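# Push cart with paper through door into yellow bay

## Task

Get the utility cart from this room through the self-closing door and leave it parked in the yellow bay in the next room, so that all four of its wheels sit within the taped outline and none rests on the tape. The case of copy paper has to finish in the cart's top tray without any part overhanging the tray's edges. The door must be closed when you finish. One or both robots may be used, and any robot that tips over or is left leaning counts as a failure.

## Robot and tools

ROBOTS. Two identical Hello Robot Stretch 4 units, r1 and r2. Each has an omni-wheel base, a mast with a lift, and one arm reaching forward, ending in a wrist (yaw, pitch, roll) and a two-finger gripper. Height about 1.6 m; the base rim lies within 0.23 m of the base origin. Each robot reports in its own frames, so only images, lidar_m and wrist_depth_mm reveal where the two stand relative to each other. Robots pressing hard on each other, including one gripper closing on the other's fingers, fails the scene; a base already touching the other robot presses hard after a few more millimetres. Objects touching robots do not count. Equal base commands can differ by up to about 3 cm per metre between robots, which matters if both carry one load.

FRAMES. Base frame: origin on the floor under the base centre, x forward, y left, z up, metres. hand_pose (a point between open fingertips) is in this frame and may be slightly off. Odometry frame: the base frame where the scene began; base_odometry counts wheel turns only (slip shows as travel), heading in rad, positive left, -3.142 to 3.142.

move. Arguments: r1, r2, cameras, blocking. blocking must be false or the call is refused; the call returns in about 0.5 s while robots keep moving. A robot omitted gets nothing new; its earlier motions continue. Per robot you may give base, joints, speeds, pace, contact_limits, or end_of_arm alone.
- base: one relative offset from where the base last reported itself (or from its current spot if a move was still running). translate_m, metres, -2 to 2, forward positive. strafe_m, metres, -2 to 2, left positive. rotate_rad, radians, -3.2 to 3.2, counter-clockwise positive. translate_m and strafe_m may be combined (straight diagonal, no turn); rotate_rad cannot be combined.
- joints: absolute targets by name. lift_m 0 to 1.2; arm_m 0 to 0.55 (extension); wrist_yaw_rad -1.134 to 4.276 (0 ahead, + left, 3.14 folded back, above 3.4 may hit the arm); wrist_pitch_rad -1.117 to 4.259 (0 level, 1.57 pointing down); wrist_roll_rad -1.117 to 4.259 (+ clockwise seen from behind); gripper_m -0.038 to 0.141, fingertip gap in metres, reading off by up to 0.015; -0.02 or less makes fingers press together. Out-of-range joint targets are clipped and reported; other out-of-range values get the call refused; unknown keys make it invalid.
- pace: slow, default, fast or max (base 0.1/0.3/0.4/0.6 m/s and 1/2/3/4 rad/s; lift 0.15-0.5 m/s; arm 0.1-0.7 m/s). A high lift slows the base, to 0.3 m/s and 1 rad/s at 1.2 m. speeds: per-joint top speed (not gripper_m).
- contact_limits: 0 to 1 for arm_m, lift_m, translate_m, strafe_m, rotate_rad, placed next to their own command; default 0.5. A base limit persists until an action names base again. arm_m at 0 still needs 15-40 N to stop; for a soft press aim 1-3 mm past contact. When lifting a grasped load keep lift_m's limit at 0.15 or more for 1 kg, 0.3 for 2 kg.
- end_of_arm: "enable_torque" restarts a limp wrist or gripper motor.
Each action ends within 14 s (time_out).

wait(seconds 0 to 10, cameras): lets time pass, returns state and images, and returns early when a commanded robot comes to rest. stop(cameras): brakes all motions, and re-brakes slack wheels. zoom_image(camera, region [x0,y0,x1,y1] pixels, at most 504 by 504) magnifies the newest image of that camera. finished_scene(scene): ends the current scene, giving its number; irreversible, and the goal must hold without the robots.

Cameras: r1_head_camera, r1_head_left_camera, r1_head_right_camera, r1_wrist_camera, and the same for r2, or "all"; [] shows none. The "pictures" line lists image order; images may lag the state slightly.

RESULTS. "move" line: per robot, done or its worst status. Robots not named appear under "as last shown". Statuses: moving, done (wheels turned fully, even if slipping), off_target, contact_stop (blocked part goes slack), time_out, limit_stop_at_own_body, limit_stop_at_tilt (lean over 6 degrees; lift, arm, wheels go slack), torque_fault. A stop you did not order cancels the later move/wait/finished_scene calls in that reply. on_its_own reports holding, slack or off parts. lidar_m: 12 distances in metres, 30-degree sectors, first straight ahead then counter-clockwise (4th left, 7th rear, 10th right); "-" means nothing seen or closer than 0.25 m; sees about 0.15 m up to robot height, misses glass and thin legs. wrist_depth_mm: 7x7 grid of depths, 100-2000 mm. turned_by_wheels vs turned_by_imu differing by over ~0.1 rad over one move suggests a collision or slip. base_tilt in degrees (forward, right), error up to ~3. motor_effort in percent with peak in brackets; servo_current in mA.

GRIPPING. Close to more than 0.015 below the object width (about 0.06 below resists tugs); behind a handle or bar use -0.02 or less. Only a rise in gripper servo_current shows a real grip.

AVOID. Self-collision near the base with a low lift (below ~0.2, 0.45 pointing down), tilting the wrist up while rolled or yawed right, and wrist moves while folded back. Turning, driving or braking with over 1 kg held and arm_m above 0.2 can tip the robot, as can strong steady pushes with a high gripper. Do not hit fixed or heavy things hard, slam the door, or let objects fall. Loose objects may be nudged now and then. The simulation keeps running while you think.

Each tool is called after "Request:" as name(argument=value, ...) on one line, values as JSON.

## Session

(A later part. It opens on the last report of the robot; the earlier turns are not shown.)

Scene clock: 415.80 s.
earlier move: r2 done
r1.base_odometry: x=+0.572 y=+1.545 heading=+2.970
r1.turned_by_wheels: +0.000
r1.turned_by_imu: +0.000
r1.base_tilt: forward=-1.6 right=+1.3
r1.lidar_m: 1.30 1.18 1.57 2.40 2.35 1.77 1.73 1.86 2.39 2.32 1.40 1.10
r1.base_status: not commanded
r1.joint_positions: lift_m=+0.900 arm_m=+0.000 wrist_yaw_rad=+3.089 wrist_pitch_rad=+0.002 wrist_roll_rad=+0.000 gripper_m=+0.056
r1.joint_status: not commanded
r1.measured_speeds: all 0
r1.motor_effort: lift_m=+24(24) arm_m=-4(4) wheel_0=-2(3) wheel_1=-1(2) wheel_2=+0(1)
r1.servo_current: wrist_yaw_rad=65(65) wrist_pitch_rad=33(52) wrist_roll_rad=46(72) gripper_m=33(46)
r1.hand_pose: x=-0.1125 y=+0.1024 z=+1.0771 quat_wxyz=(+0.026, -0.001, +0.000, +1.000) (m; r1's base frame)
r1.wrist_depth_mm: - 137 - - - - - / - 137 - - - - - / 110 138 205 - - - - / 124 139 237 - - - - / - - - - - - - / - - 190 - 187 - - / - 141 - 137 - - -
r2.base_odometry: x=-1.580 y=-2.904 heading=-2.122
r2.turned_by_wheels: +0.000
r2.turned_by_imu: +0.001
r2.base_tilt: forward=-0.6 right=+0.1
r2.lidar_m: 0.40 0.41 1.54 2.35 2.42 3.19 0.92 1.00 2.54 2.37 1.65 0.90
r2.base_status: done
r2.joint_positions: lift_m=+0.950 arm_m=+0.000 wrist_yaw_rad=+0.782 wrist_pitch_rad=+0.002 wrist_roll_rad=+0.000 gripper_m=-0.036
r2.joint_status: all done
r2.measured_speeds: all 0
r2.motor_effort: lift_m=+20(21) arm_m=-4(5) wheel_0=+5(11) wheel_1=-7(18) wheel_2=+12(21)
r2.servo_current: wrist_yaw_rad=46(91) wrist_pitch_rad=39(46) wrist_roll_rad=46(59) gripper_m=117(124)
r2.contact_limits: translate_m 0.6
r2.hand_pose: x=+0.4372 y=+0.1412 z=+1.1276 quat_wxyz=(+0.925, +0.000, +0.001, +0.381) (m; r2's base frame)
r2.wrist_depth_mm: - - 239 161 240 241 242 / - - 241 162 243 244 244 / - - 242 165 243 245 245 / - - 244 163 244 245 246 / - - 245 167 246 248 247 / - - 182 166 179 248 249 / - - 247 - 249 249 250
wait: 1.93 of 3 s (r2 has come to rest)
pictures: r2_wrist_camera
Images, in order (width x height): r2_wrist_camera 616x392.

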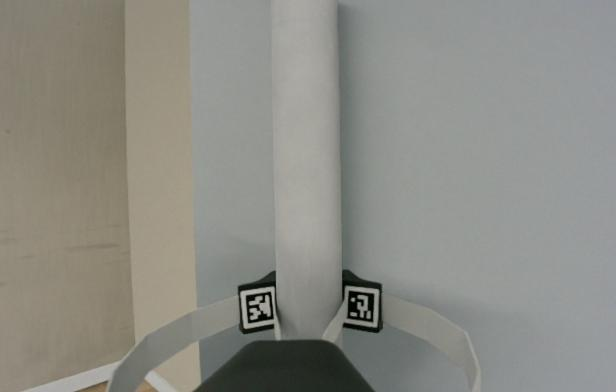

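Request:
move(r2={"base":{"translate_m":-0.098,"strafe_m":-0.27},"joints":{"wrist_yaw_rad":1.047},"speeds":{"wrist_yaw_rad":0.15},"contact_limits":{"translate_m":0.6}}, blocking=false, cameras=[])

Request:
wait(seconds=3, cameras=[])

Request:
move(r2={"base":{"translate_m":-0.025,"strafe_m":-0.2855},"joints":{"wrist_yaw_rad":1.309},"speeds":{"wrist_yaw_rad":0.15},"contact_limits":{"translate_m":0.6}}, blocking=false, cameras=[])

Request:
wait(seconds=3, cameras=["r2_wrist_camera"])

Scene clock: 422.87 s.
move: r2 moving
r1: as last shown
r1.lidar_m: 1.32 1.18 1.57 2.36 2.36 1.78 1.71 1.84 2.38 2.32 1.39 1.13
r1.motor_effort: lift_m=+24(24) arm_m=-4(4) wheel_0=-2(3) wheel_1=-1(1) wheel_2=+0(0)
r1.servo_current: wrist_yaw_rad=59(59) wrist_pitch_rad=46(46) wrist_roll_rad=59(59) gripper_m=39(46)
r1.wrist_depth_mm: - 137 - - - - - / - 137 - - - - - / 110 138 204 - - - - / 124 139 237 - - - - / - - - - - - - / - - 190 - 188 - - / - 141 - 137 - - -
r2.base_odometry: x=-1.600 y=-2.879 heading=-2.121
r2.turned_by_wheels: +0.000
r2.turned_by_imu: +0.001
r2.base_tilt: forward=-0.6 right=+0.0
r2.lidar_m: 0.39 0.38 1.56 2.38 2.44 3.26 0.90 0.99 2.49 2.37 1.66 0.95
r2.base_status: translate_m moving; strafe_m moving
r2.joint_positions: lift_m=+0.950 arm_m=+0.000 wrist_yaw_rad=+0.840 wrist_pitch_rad=+0.002 wrist_roll_rad=+0.000 gripper_m=-0.036
r2.joint_status: wrist_yaw_rad moving
r2.measured_speeds: translate_m=-0.041 strafe_m=-0.116 rotate_rad=-0.002 lift_m=+0.000 arm_m=+0.000 wrist_yaw_rad=+0.153 wrist_pitch_rad=+0.000 wrist_roll_rad=+0.000
r2.motor_effort: lift_m=+20(21) arm_m=-4(5) wheel_0=+5(9) wheel_1=-18(18) wheel_2=+17(17)
r2.servo_current: wrist_yaw_rad=46(85) wrist_pitch_rad=46(46) wrist_roll_rad=46(59) gripper_m=117(117)
r2.contact_limits: translate_m 0.6
r2.hand_pose: x=+0.4285 y=+0.1565 z=+1.1276 quat_wxyz=(+0.913, +0.000, +0.001, +0.408) (m; r2's base frame)
r2.wrist_depth_mm: - - 240 161 239 238 237 / - - 242 162 239 239 239 / - - 244 164 242 242 240 / - - 245 164 243 242 242 / - - 246 166 244 243 243 / - - 183 167 178 244 244 / - - 250 - 247 245 247
pictures: none
No camera images: "cameras" was empty.

Scene clock: 424.80 s.
earlier move: r2 done
r1.base_odometry: x=+0.572 y=+1.545 heading=+2.970
r1.turned_by_wheels: +0.000
r1.turned_by_imu: +0.000
r1.base_tilt: forward=-1.5 right=+1.2
r1.lidar_m: 1.38 1.16 1.58 2.41 2.34 1.77 1.72 1.85 2.36 2.32 1.40 1.14
r1.base_status: not commanded
r1.joint_positions: lift_m=+0.900 arm_m=+0.000 wrist_yaw_rad=+3.089 wrist_pitch_rad=+0.002 wrist_roll_rad=+0.000 gripper_m=+0.056
r1.joint_status: not commanded
r1.measured_speeds: all 0
r1.motor_effort: lift_m=+24(24) arm_m=-4(4) wheel_0=-2(3) wheel_1=-1(1) wheel_2=+0(1)
r1.servo_current: wrist_yaw_rad=46(65) wrist_pitch_rad=52(52) wrist_roll_rad=59(59) gripper_m=39(52)
r1.hand_pose: x=-0.1125 y=+0.1024 z=+1.0771 quat_wxyz=(+0.026, -0.001, +0.000, +1.000) (m; r1's base frame)
r1.wrist_depth_mm: - 137 - - - - - / - 137 - - - - - / 110 138 204 - - - - / 124 139 238 - - - - / - - - - - - - / - - 190 - 187 - - / - 140 - 137 - - -
r2.base_odometry: x=-1.759 y=-2.679 heading=-2.121
r2.turned_by_wheels: +0.000
r2.turned_by_imu: +0.002
r2.base_tilt: forward=-0.6 right=+0.1
r2.lidar_m: 0.59 0.38 1.70 2.61 2.70 0.83 0.85 3.19 2.25 2.13 1.82 1.27
r2.base_status: done
r2.joint_positions: lift_m=+0.950 arm_m=+0.000 wrist_yaw_rad=+1.038 wrist_pitch_rad=+0.002 wrist_roll_rad=+0.000 gripper_m=-0.036
r2.joint_status: all done
r2.measured_speeds: all 0
r2.motor_effort: lift_m=+21(21) arm_m=-5(5) wheel_0=+5(12) wheel_1=-6(19) wheel_2=+10(19)
r2.servo_current: wrist_yaw_rad=59(91) wrist_pitch_rad=39(52) wrist_roll_rad=52(59) gripper_m=111(124)
r2.contact_limits: translate_m 0.6
r2.hand_pose: x=+0.3927 y=+0.2041 z=+1.1276 quat_wxyz=(+0.868, +0.000, +0.001, +0.496) (m; r2's base frame)
r2.wrist_depth_mm: - - 238 160 242 244 - / - - 240 162 243 244 246 / - - 241 165 244 244 247 / - - 244 163 245 246 248 / - - 245 167 246 248 249 / - - 185 167 179 249 251 / - - 247 - 250 252 252
wait: 1.93 of 3 s (r2 has come to rest)
pictures: none
No camera images: "cameras" was empty.

Scene clock: 425.30 s.
move: r2 moving
r1: as last shown
r1.base_tilt: forward=-1.6 right=+1.2
r1.lidar_m: 1.36 1.17 1.61 2.39 2.35 1.77 1.72 1.85 2.39 2.31 1.44 1.13
r1.motor_effort: lift_m=+24(24) arm_m=-4(4) wheel_0=-2(3) wheel_1=-1(1) wheel_2=+0(0)
r1.servo_current: wrist_yaw_rad=39(59) wrist_pitch_rad=52(52) wrist_roll_rad=52(59) gripper_m=46(46)
r1.wrist_depth_mm: - 137 - - - - - / - 137 - - - - - / 110 138 204 - - - - / 124 139 236 - - - - / - - - - - - - / - - 190 - 187 - - / - 140 - 137 - - -
r2.base_odometry: x=-1.787 y=-2.659 heading=-2.120
r2.turned_by_wheels: +0.001
r2.turned_by_imu: +0.001
r2.base_tilt: forward=-0.6 right=+0.0
r2.lidar_m: 0.60 0.36 1.71 2.65 2.75 0.85 0.83 3.13 2.23 2.10 1.81 1.29
r2.base_status: translate_m moving; strafe_m moving
r2.joint_positions: lift_m=+0.950 arm_m=+0.000 wrist_yaw_rad=+1.097 wrist_pitch_rad=+0.002 wrist_roll_rad=+0.000 gripper_m=-0.036
r2.joint_status: wrist_yaw_rad moving
r2.measured_speeds: translate_m=-0.013 strafe_m=-0.134 rotate_rad=+0.003 lift_m=+0.000 arm_m=+0.000 wrist_yaw_rad=+0.157 wrist_pitch_rad=+0.000 wrist_roll_rad=+0.000
r2.motor_effort: lift_m=+20(21) arm_m=-4(5) wheel_0=+10(12) wheel_1=-16(18) wheel_2=+16(16)
r2.servo_current: wrist_yaw_rad=72(130) wrist_pitch_rad=39(46) wrist_roll_rad=52(52) gripper_m=111(117)
r2.contact_limits: translate_m 0.6
r2.hand_pose: x=+0.3804 y=+0.2167 z=+1.1276 quat_wxyz=(+0.853, +0.000, +0.001, +0.521) (m; r2's base frame)
r2.wrist_depth_mm: - - 240 162 240 239 238 / - - 242 163 240 240 239 / - - 243 164 243 240 242 / - - 244 164 244 243 243 / - - 246 166 244 244 245 / - - 247 166 179 246 245 / - - 250 - 247 247 247
pictures: none
No camera images: "cameras" was empty.

Scene clock: 427.13 s.
earlier move: r2 done
r1.base_odometry: x=+0.572 y=+1.545 heading=+2.970
r1.turned_by_wheels: +0.000
r1.turned_by_imu: +0.000
r1.base_tilt: forward=-1.6 right=+1.3
r1.lidar_m: 1.43 1.17 1.60 2.40 2.36 1.78 1.72 1.83 2.40 2.30 1.40 1.12
r1.base_status: not commanded
r1.joint_positions: lift_m=+0.900 arm_m=+0.000 wrist_yaw_rad=+3.089 wrist_pitch_rad=+0.002 wrist_roll_rad=+0.000 gripper_m=+0.056
r1.joint_status: not commanded
r1.measured_speeds: all 0
r1.motor_effort: lift_m=+24(24) arm_m=-4(4) wheel_0=-2(3) wheel_1=-1(2) wheel_2=+0(0)
r1.servo_current: wrist_yaw_rad=52(72) wrist_pitch_rad=46(52) wrist_roll_rad=33(65) gripper_m=39(52)
r1.hand_pose: x=-0.1125 y=+0.1024 z=+1.0771 quat_wxyz=(+0.026, -0.001, +0.000, +1.000) (m; r1's base frame)
r1.wrist_depth_mm: - 137 - - - - - / - 137 - - - - - / 110 138 204 - - - - / 124 139 237 - - - - / - - - - - - - / - - 190 - 187 - - / - 140 - 136 - - -
r2.base_odometry: x=-1.989 y=-2.509 heading=-2.120
r2.turned_by_wheels: +0.000
r2.turned_by_imu: +0.001
r2.base_tilt: forward=-0.6 right=+0.1
r2.lidar_m: 0.70 0.36 0.37 2.89 2.99 0.88 0.89 2.75 1.96 1.85 1.87 1.34
r2.base_status: done
r2.joint_positions: lift_m=+0.950 arm_m=+0.000 wrist_yaw_rad=+1.294 wrist_pitch_rad=+0.002 wrist_roll_rad=+0.000 gripper_m=-0.036
r2.joint_status: all done
r2.measured_speeds: all 0
r2.motor_effort: lift_m=+20(21) arm_m=-5(5) wheel_0=+4(17) wheel_1=-6(19) wheel_2=+10(17)
r2.servo_current: wrist_yaw_rad=78(130) wrist_pitch_rad=39(46) wrist_roll_rad=39(59) gripper_m=111(124)
r2.contact_limits: translate_m 0.6
r2.hand_pose: x=+0.3339 y=+0.2535 z=+1.1276 quat_wxyz=(+0.798, +0.000, +0.001, +0.603) (m; r2's base frame)
r2.wrist_depth_mm: - - 237 161 243 243 246 / - - 239 162 243 244 246 / - - 242 164 245 246 247 / - - 242 164 245 248 249 / - - 243 166 247 249 250 / - - 184 166 177 251 253 / - - 246 - 250 251 253
wait: 1.83 of 3 s (r2 has come to rest)
pictures: r2_wrist_camera
Images, in order (width x height): r2_wrist_camera 616x392.

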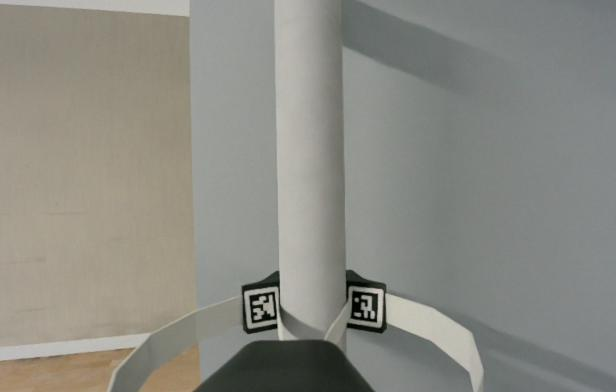

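Request:
move(r2={"base":{"translate_m":0.05,"strafe_m":-0.2825},"joints":{"wrist_yaw_rad":1.571},"speeds":{"wrist_yaw_rad":0.15},"contact_limits":{"translate_m":0.5}}, blocking=false, cameras=[])

Request:
wait(seconds=3, cameras=[])

Request:
move(r2={"base":{"translate_m":0.073,"strafe_m":-0.177},"joints":{"wrist_yaw_rad":1.745},"speeds":{"wrist_yaw_rad":0.13},"contact_limits":{"translate_m":0.4}}, blocking=false, cameras=[])

Request:
wait(seconds=3, cameras=["r2_wrist_camera","r1_head_camera","r2_head_left_camera"])

Scene clock: 436.13 s.
move: r2 moving
r1: as last shown
r1.turned_by_imu: -0.001
r1.lidar_m: 1.45 1.17 1.59 2.40 2.36 1.79 1.73 1.84 2.37 2.32 1.41 1.13
r1.motor_effort: lift_m=+24(24) arm_m=-4(4) wheel_0=-2(2) wheel_1=-1(1) wheel_2=+0(0)
r1.servo_current: wrist_yaw_rad=52(52) wrist_pitch_rad=33(46) wrist_roll_rad=59(59) gripper_m=46(46)
r1.wrist_depth_mm: - 137 - - - - - / - 137 - - - - - / 110 138 205 - - - - / 124 139 237 - - - - / - - - - - - - / - - 190 - 187 - - / - 141 - 137 - - -
r2.base_odometry: x=-2.020 y=-2.497 heading=-2.121
r2.turned_by_wheels: +0.000
r2.turned_by_imu: +0.001
r2.base_tilt: forward=-0.7 right=+0.0
r2.lidar_m: 0.77 0.35 0.37 2.93 3.02 0.91 0.88 2.69 1.90 1.80 1.88 1.34
r2.base_status: translate_m moving; strafe_m moving
r2.joint_positions: lift_m=+0.950 arm_m=+0.000 wrist_yaw_rad=+1.352 wrist_pitch_rad=+0.002 wrist_roll_rad=+0.000 gripper_m=-0.036
r2.joint_status: wrist_yaw_rad moving
r2.measured_speeds: translate_m=+0.021 strafe_m=-0.126 rotate_rad=+0.003 lift_m=+0.000 arm_m=+0.000 wrist_yaw_rad=+0.154 wrist_pitch_rad=+0.000 wrist_roll_rad=+0.000
r2.motor_effort: lift_m=+20(21) arm_m=-5(5) wheel_0=+9(12) wheel_1=-19(19) wheel_2=+0(9)
r2.servo_current: wrist_yaw_rad=143(156) wrist_pitch_rad=39(46) wrist_roll_rad=46(52) gripper_m=117(117)
r2.contact_limits: translate_m 0.5
r2.hand_pose: x=+0.3189 y=+0.2625 z=+1.1276 quat_wxyz=(+0.780, +0.000, +0.001, +0.626) (m; r2's base frame)
r2.wrist_depth_mm: - - 240 162 238 241 240 / - - 242 163 241 242 241 / - - 242 164 243 242 243 / - - 244 165 244 245 245 / - - 245 167 245 245 246 / - - 245 167 179 247 248 / - - 249 - 248 248 248
pictures: none
No camera images: "cameras" was empty.

Scene clock: 438.00 s.
earlier move: r2 done
r1.base_odometry: x=+0.572 y=+1.545 heading=+2.970
r1.turned_by_wheels: +0.000
r1.turned_by_imu: +0.000
r1.base_tilt: forward=-1.6 right=+1.3
r1.lidar_m: 1.63 1.17 1.59 2.39 2.36 1.78 1.74 1.85 2.39 2.29 1.44 1.14
r1.base_status: not commanded
r1.joint_positions: lift_m=+0.900 arm_m=+0.000 wrist_yaw_rad=+3.089 wrist_pitch_rad=+0.002 wrist_roll_rad=+0.000 gripper_m=+0.056
r1.joint_status: not commanded
r1.measured_speeds: all 0
r1.motor_effort: lift_m=+24(24) arm_m=-4(4) wheel_0=-2(3) wheel_1=-1(2) wheel_2=+0(1)
r1.servo_current: wrist_yaw_rad=52(72) wrist_pitch_rad=46(52) wrist_roll_rad=59(59) gripper_m=39(52)
r1.hand_pose: x=-0.1125 y=+0.1024 z=+1.0771 quat_wxyz=(+0.026, -0.001, +0.000, +1.000) (m; r1's base frame)
r1.wrist_depth_mm: - 137 - - - - - / - 137 - - - - - / 110 138 204 - - - - / 125 139 237 - - - - / - - - - - - - / - - 190 - 187 - - / - 141 - 136 - - -
r2.base_odometry: x=-2.256 y=-2.405 heading=-2.121
r2.turned_by_wheels: +0.000
r2.turned_by_imu: +0.002
r2.base_tilt: forward=-0.7 right=+0.1
r2.lidar_m: 1.21 0.32 0.35 3.18 3.29 1.00 - 2.33 1.68 1.55 1.58 1.31
r2.base_status: done
r2.joint_positions: lift_m=+0.950 arm_m=+0.000 wrist_yaw_rad=+1.552 wrist_pitch_rad=+0.002 wrist_roll_rad=+0.000 gripper_m=-0.036
r2.joint_status: all done
r2.measured_speeds: all 0
r2.on_its_own: wrist_yaw_rad is at rest, and its servo_current (111 mA) is outside its rest range (0 to 104 mA)
r2.motor_effort: lift_m=+20(21) arm_m=-5(5) wheel_0=+3(19) wheel_1=-8(19) wheel_2=+0(9)
r2.servo_current: wrist_yaw_rad=111(176) wrist_pitch_rad=39(52) wrist_roll_rad=52(59) gripper_m=117(117)
r2.contact_limits: translate_m 0.5
r2.hand_pose: x=+0.2637 y=+0.2867 z=+1.1276 quat_wxyz=(+0.714, -0.001, +0.001, +0.700) (m; r2's base frame)
r2.wrist_depth_mm: - - 237 160 240 243 246 / - - 239 162 242 245 247 / - - 241 163 244 246 248 / - - 242 164 246 248 249 / - - 244 165 247 251 251 / - - 185 166 178 250 251 / - - 245 - 250 252 254
wait: 1.87 of 3 s (r2 has come to rest)
pictures: none
No camera images: "cameras" was empty.

Scene clock: 438.50 s.
move: r2 moving
r1: as last shown
r1.lidar_m: 1.67 1.16 1.62 2.40 2.34 1.78 1.73 1.85 2.37 2.31 1.41 1.12
r1.motor_effort: lift_m=+24(24) arm_m=-4(4) wheel_0=-2(2) wheel_1=-1(1) wheel_2=+0(0)
r1.servo_current: wrist_yaw_rad=72(78) wrist_pitch_rad=33(46) wrist_roll_rad=46(65) gripper_m=39(46)
r1.wrist_depth_mm: - 137 - - - - - / - 137 - - - - - / 110 138 205 - - - - / 124 139 236 - - - - / - - - - - - - / - - 191 - 187 - - / - 141 - 137 - - -
r2.base_odometry: x=-2.287 y=-2.400 heading=-2.121
r2.turned_by_wheels: +0.000
r2.turned_by_imu: +0.000
r2.base_tilt: forward=-0.7 right=+0.0
r2.lidar_m: 1.20 0.34 0.36 3.21 1.21 1.04 - 2.29 1.63 1.52 1.59 1.26
r2.base_status: translate_m moving; strafe_m moving
r2.joint_positions: lift_m=+0.950 arm_m=+0.000 wrist_yaw_rad=+1.603 wrist_pitch_rad=+0.002 wrist_roll_rad=+0.000 gripper_m=-0.036
r2.joint_status: wrist_yaw_rad moving
r2.measured_speeds: translate_m=+0.047 strafe_m=-0.113 rotate_rad=+0.006 lift_m=+0.000 arm_m=+0.000 wrist_yaw_rad=+0.139 wrist_pitch_rad=+0.000 wrist_roll_rad=+0.000
r2.motor_effort: lift_m=+21(21) arm_m=-4(5) wheel_0=+12(16) wheel_1=-17(17) wheel_2=-2(4)
r2.servo_current: wrist_yaw_rad=163(195) wrist_pitch_rad=39(46) wrist_roll_rad=46(59) gripper_m=111(117)
r2.contact_limits: translate_m 0.4
r2.hand_pose: x=+0.2491 y=+0.2910 z=+1.1276 quat_wxyz=(+0.696, -0.001, +0.001, +0.718) (m; r2's base frame)
r2.wrist_depth_mm: - - 238 162 240 240 240 / - - 241 163 241 242 242 / - - 242 164 242 243 244 / - - 243 166 245 244 245 / - - 245 167 246 246 246 / - - 245 168 180 247 248 / - - 247 - 248 248 249
pictures: none
No camera images: "cameras" was empty.

Scene clock: 440.03 s.
earlier move: r2 off_target
r1.base_odometry: x=+0.572 y=+1.545 heading=+2.970
r1.turned_by_wheels: +0.000
r1.turned_by_imu: +0.000
r1.base_tilt: forward=-1.6 right=+1.3
r1.lidar_m: 2.09 1.17 1.60 2.37 2.33 1.79 1.74 1.87 2.39 2.32 1.43 1.13
r1.base_status: not commanded
r1.joint_positions: lift_m=+0.900 arm_m=+0.000 wrist_yaw_rad=+3.089 wrist_pitch_rad=+0.002 wrist_roll_rad=+0.000 gripper_m=+0.056
r1.joint_status: not commanded
r1.measured_speeds: all 0
r1.motor_effort: lift_m=+24(24) arm_m=-4(4) wheel_0=-2(3) wheel_1=-1(1) wheel_2=+0(0)
r1.servo_current: wrist_yaw_rad=52(78) wrist_pitch_rad=39(52) wrist_roll_rad=26(65) gripper_m=39(52)
r1.hand_pose: x=-0.1125 y=+0.1024 z=+1.0771 quat_wxyz=(+0.026, -0.001, +0.000, +1.000) (m; r1's base frame)
r1.wrist_depth_mm: - 137 - - - - - / - 137 - - - - - / 110 138 204 - - - - / 125 139 236 - - - - / - - - - - - - / - - 190 - 187 - - / - 140 - 137 - - -
r2.base_odometry: x=-2.445 y=-2.375 heading=-2.121
r2.turned_by_wheels: +0.000
r2.turned_by_imu: +0.001
r2.base_tilt: forward=-0.7 right=+0.0
r2.lidar_m: 1.12 0.35 0.29 3.36 1.30 1.17 - 2.09 1.48 1.38 1.43 1.22
r2.base_status: done
r2.joint_positions: lift_m=+0.950 arm_m=+0.000 wrist_yaw_rad=+1.725 wrist_pitch_rad=+0.002 wrist_roll_rad=+0.000 gripper_m=-0.036
r2.joint_status: wrist_yaw_rad off_target (ended at +1.724, target +1.745)
r2.measured_speeds: all 0
r2.on_its_own: wrist_yaw_rad is at rest, and its servo_current (124 mA) is outside its rest range (0 to 104 mA)
r2.motor_effort: lift_m=+20(21) arm_m=-5(5) wheel_0=+4(18) wheel_1=-9(18) wheel_2=+0(4)
r2.servo_current: wrist_yaw_rad=124(195) wrist_pitch_rad=46(46) wrist_roll_rad=39(59) gripper_m=104(117)
r2.contact_limits: translate_m 0.4
r2.hand_pose: x=+0.2130 y=+0.2984 z=+1.1276 quat_wxyz=(+0.650, -0.001, +0.000, +0.760) (m; r2's base frame)
r2.wrist_depth_mm: - - 237 161 242 244 245 / - - 239 162 242 246 246 / - - 240 163 245 245 248 / - - 241 164 246 247 249 / - - 243 165 247 250 251 / - - 184 165 179 250 253 / - - 245 - 250 251 254
wait: 1.53 of 3 s (r2 has come to rest)
pictures: r1_head_camera, r2_head_left_camera, r2_wrist_camera
Images, in order (width x height): r1_head_camera 420x560, r2_head_left_camera 420x672, r2_wrist_camera 616x392.

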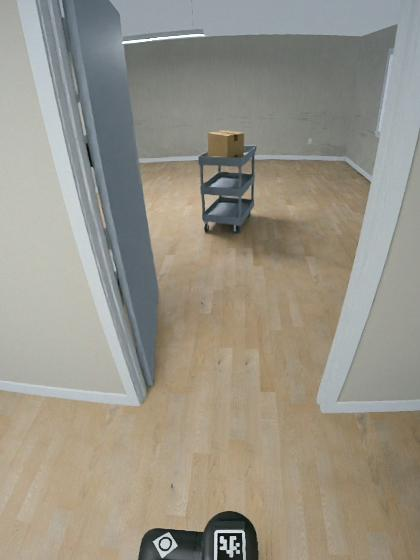

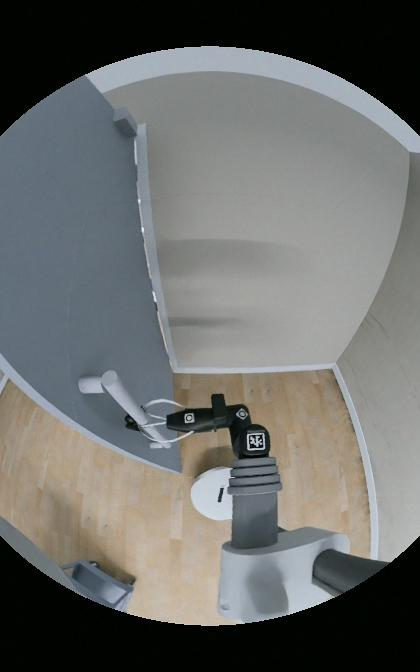

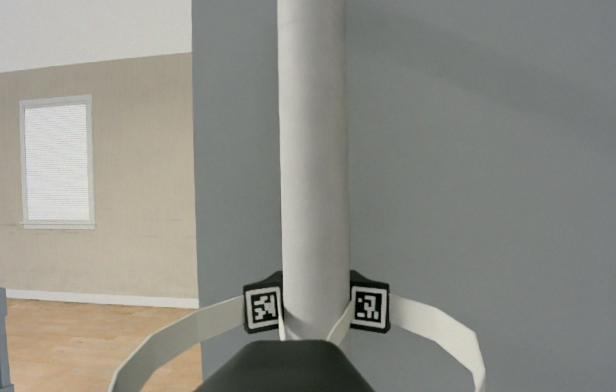

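Request:
move(r1={"base":{"translate_m":0.6,"strafe_m":-0.12},"pace":"fast"}, blocking=false, cameras=[])

Request:
wait(seconds=5, cameras=["r1_head_camera"])

Scene clock: 453.50 s.
move: r1 moving
r1.base_odometry: x=+0.533 y=+1.560 heading=+2.970
r1.turned_by_wheels: +0.000
r1.turned_by_imu: +0.000
r1.base_tilt: forward=-1.6 right=+1.3
r1.lidar_m: 2.20 1.16 1.51 2.39 2.39 1.81 1.75 1.88 2.36 2.31 1.35 1.11
r1.base_status: translate_m moving; strafe_m moving
r1.joint_positions: lift_m=+0.900 arm_m=+0.000 wrist_yaw_rad=+3.089 wrist_pitch_rad=+0.002 wrist_roll_rad=+0.000 gripper_m=+0.056
r1.joint_status: not commanded
r1.measured_speeds: translate_m=+0.159 strafe_m=-0.032 rotate_rad=+0.008 lift_m=+0.000 arm_m=+0.000 wrist_yaw_rad=+0.000 wrist_pitch_rad=+0.000 wrist_roll_rad=+0.000
r1.motor_effort: lift_m=+24(24) arm_m=-5(5) wheel_0=+9(10) wheel_1=+3(5) wheel_2=-10(11)
r1.servo_current: wrist_yaw_rad=33(59) wrist_pitch_rad=46(46) wrist_roll_rad=39(72) gripper_m=46(46)
r1.hand_pose: x=-0.1125 y=+0.1024 z=+1.0771 quat_wxyz=(+0.026, -0.001, +0.000, +1.000) (m; r1's base frame)
r1.wrist_depth_mm: - 137 - - - - - / - 137 - - - - - / 110 138 205 - - - - / 125 139 237 - - - - / - - - - - - - / - - 190 - 188 - - / - 140 - 136 - - -
r2.base_odometry: x=-2.445 y=-2.375 heading=-2.121
r2.turned_by_wheels: +0.000
r2.turned_by_imu: +0.002
r2.base_tilt: forward=-0.6 right=+0.0
r2.lidar_m: 1.15 0.33 0.32 3.35 1.31 1.16 - 2.08 1.45 1.39 1.45 1.22
r2.base_status: not commanded
r2.joint_positions: lift_m=+0.950 arm_m=+0.000 wrist_yaw_rad=+1.725 wrist_pitch_rad=+0.002 wrist_roll_rad=+0.000 gripper_m=-0.036
r2.joint_status: not commanded
r2.measured_speeds: all 0
r2.motor_effort: lift_m=+20(21) arm_m=-5(5) wheel_0=+4(5) wheel_1=-9(9) wheel_2=+0(1)
r2.servo_current: wrist_yaw_rad=111(117) wrist_pitch_rad=39(46) wrist_roll_rad=46(59) gripper_m=111(124)
r2.contact_limits: translate_m 0.4
r2.hand_pose: x=+0.2130 y=+0.2984 z=+1.1276 quat_wxyz=(+0.650, -0.001, +0.000, +0.760) (m; r2's base frame)
r2.wrist_depth_mm: - - 237 161 242 245 246 / - - 240 163 242 245 247 / - - 241 163 243 246 248 / - - 241 163 246 248 248 / - - 244 165 246 249 251 / - - 183 166 179 250 252 / - - 245 - 249 250 252
pictures: none
No camera images: "cameras" was empty.

Scene clock: 456.03 s.
earlier move: r1 done
r1.base_odometry: x=+0.001 y=+1.766 heading=+2.970
r1.turned_by_wheels: +0.000
r1.turned_by_imu: +0.000
r1.base_tilt: forward=-1.6 right=+1.2
r1.lidar_m: 2.61 0.81 0.75 2.24 2.63 2.39 2.31 2.54 2.31 1.49 0.60 0.56
r1.base_status: done
r1.joint_positions: lift_m=+0.900 arm_m=+0.000 wrist_yaw_rad=+3.089 wrist_pitch_rad=+0.002 wrist_roll_rad=+0.000 gripper_m=+0.056
r1.joint_status: not commanded
r1.measured_speeds: all 0
r1.motor_effort: lift_m=+24(25) arm_m=-4(5) wheel_0=+1(13) wheel_1=+2(7) wheel_2=+2(12)
r1.servo_current: wrist_yaw_rad=46(65) wrist_pitch_rad=39(52) wrist_roll_rad=59(72) gripper_m=46(52)
r1.hand_pose: x=-0.1125 y=+0.1024 z=+1.0771 quat_wxyz=(+0.026, -0.001, +0.000, +1.000) (m; r1's base frame)
r1.wrist_depth_mm: 136 138 - - - - - / 108 138 - - - - - / 112 138 283 - - - - / 134 151 - - - - - / - - - - - - - / - - 194 - 187 - - / - - - 153 - - -
r2.base_odometry: x=-2.445 y=-2.375 heading=-2.121
r2.turned_by_wheels: +0.000
r2.turned_by_imu: +0.000
r2.base_tilt: forward=-0.7 right=+0.0
r2.lidar_m: 1.14 0.34 0.30 3.36 1.31 1.14 - 2.05 1.48 1.38 1.42 1.22
r2.base_status: not commanded
r2.joint_positions: lift_m=+0.950 arm_m=+0.000 wrist_yaw_rad=+1.725 wrist_pitch_rad=+0.002 wrist_roll_rad=+0.000 gripper_m=-0.036
r2.joint_status: not commanded
r2.measured_speeds: all 0
r2.motor_effort: lift_m=+21(21) arm_m=-4(5) wheel_0=+4(5) wheel_1=-8(9) wheel_2=+0(1)
r2.servo_current: wrist_yaw_rad=104(130) wrist_pitch_rad=46(46) wrist_roll_rad=39(59) gripper_m=111(124)
r2.contact_limits: translate_m 0.4
r2.hand_pose: x=+0.2130 y=+0.2984 z=+1.1276 quat_wxyz=(+0.650, -0.001, +0.000, +0.760) (m; r2's base frame)
r2.wrist_depth_mm: - - 238 161 242 243 245 / - - 238 162 243 245 246 / - - 240 163 245 246 249 / - - 241 164 245 248 250 / - - 244 166 247 248 251 / - - 184 166 179 250 252 / - - 245 - 250 251 252
wait: 2.53 of 5 s (r1 has come to rest)
pictures: r1_head_camera
Images, in order (width x height): r1_head_camera 420x560.

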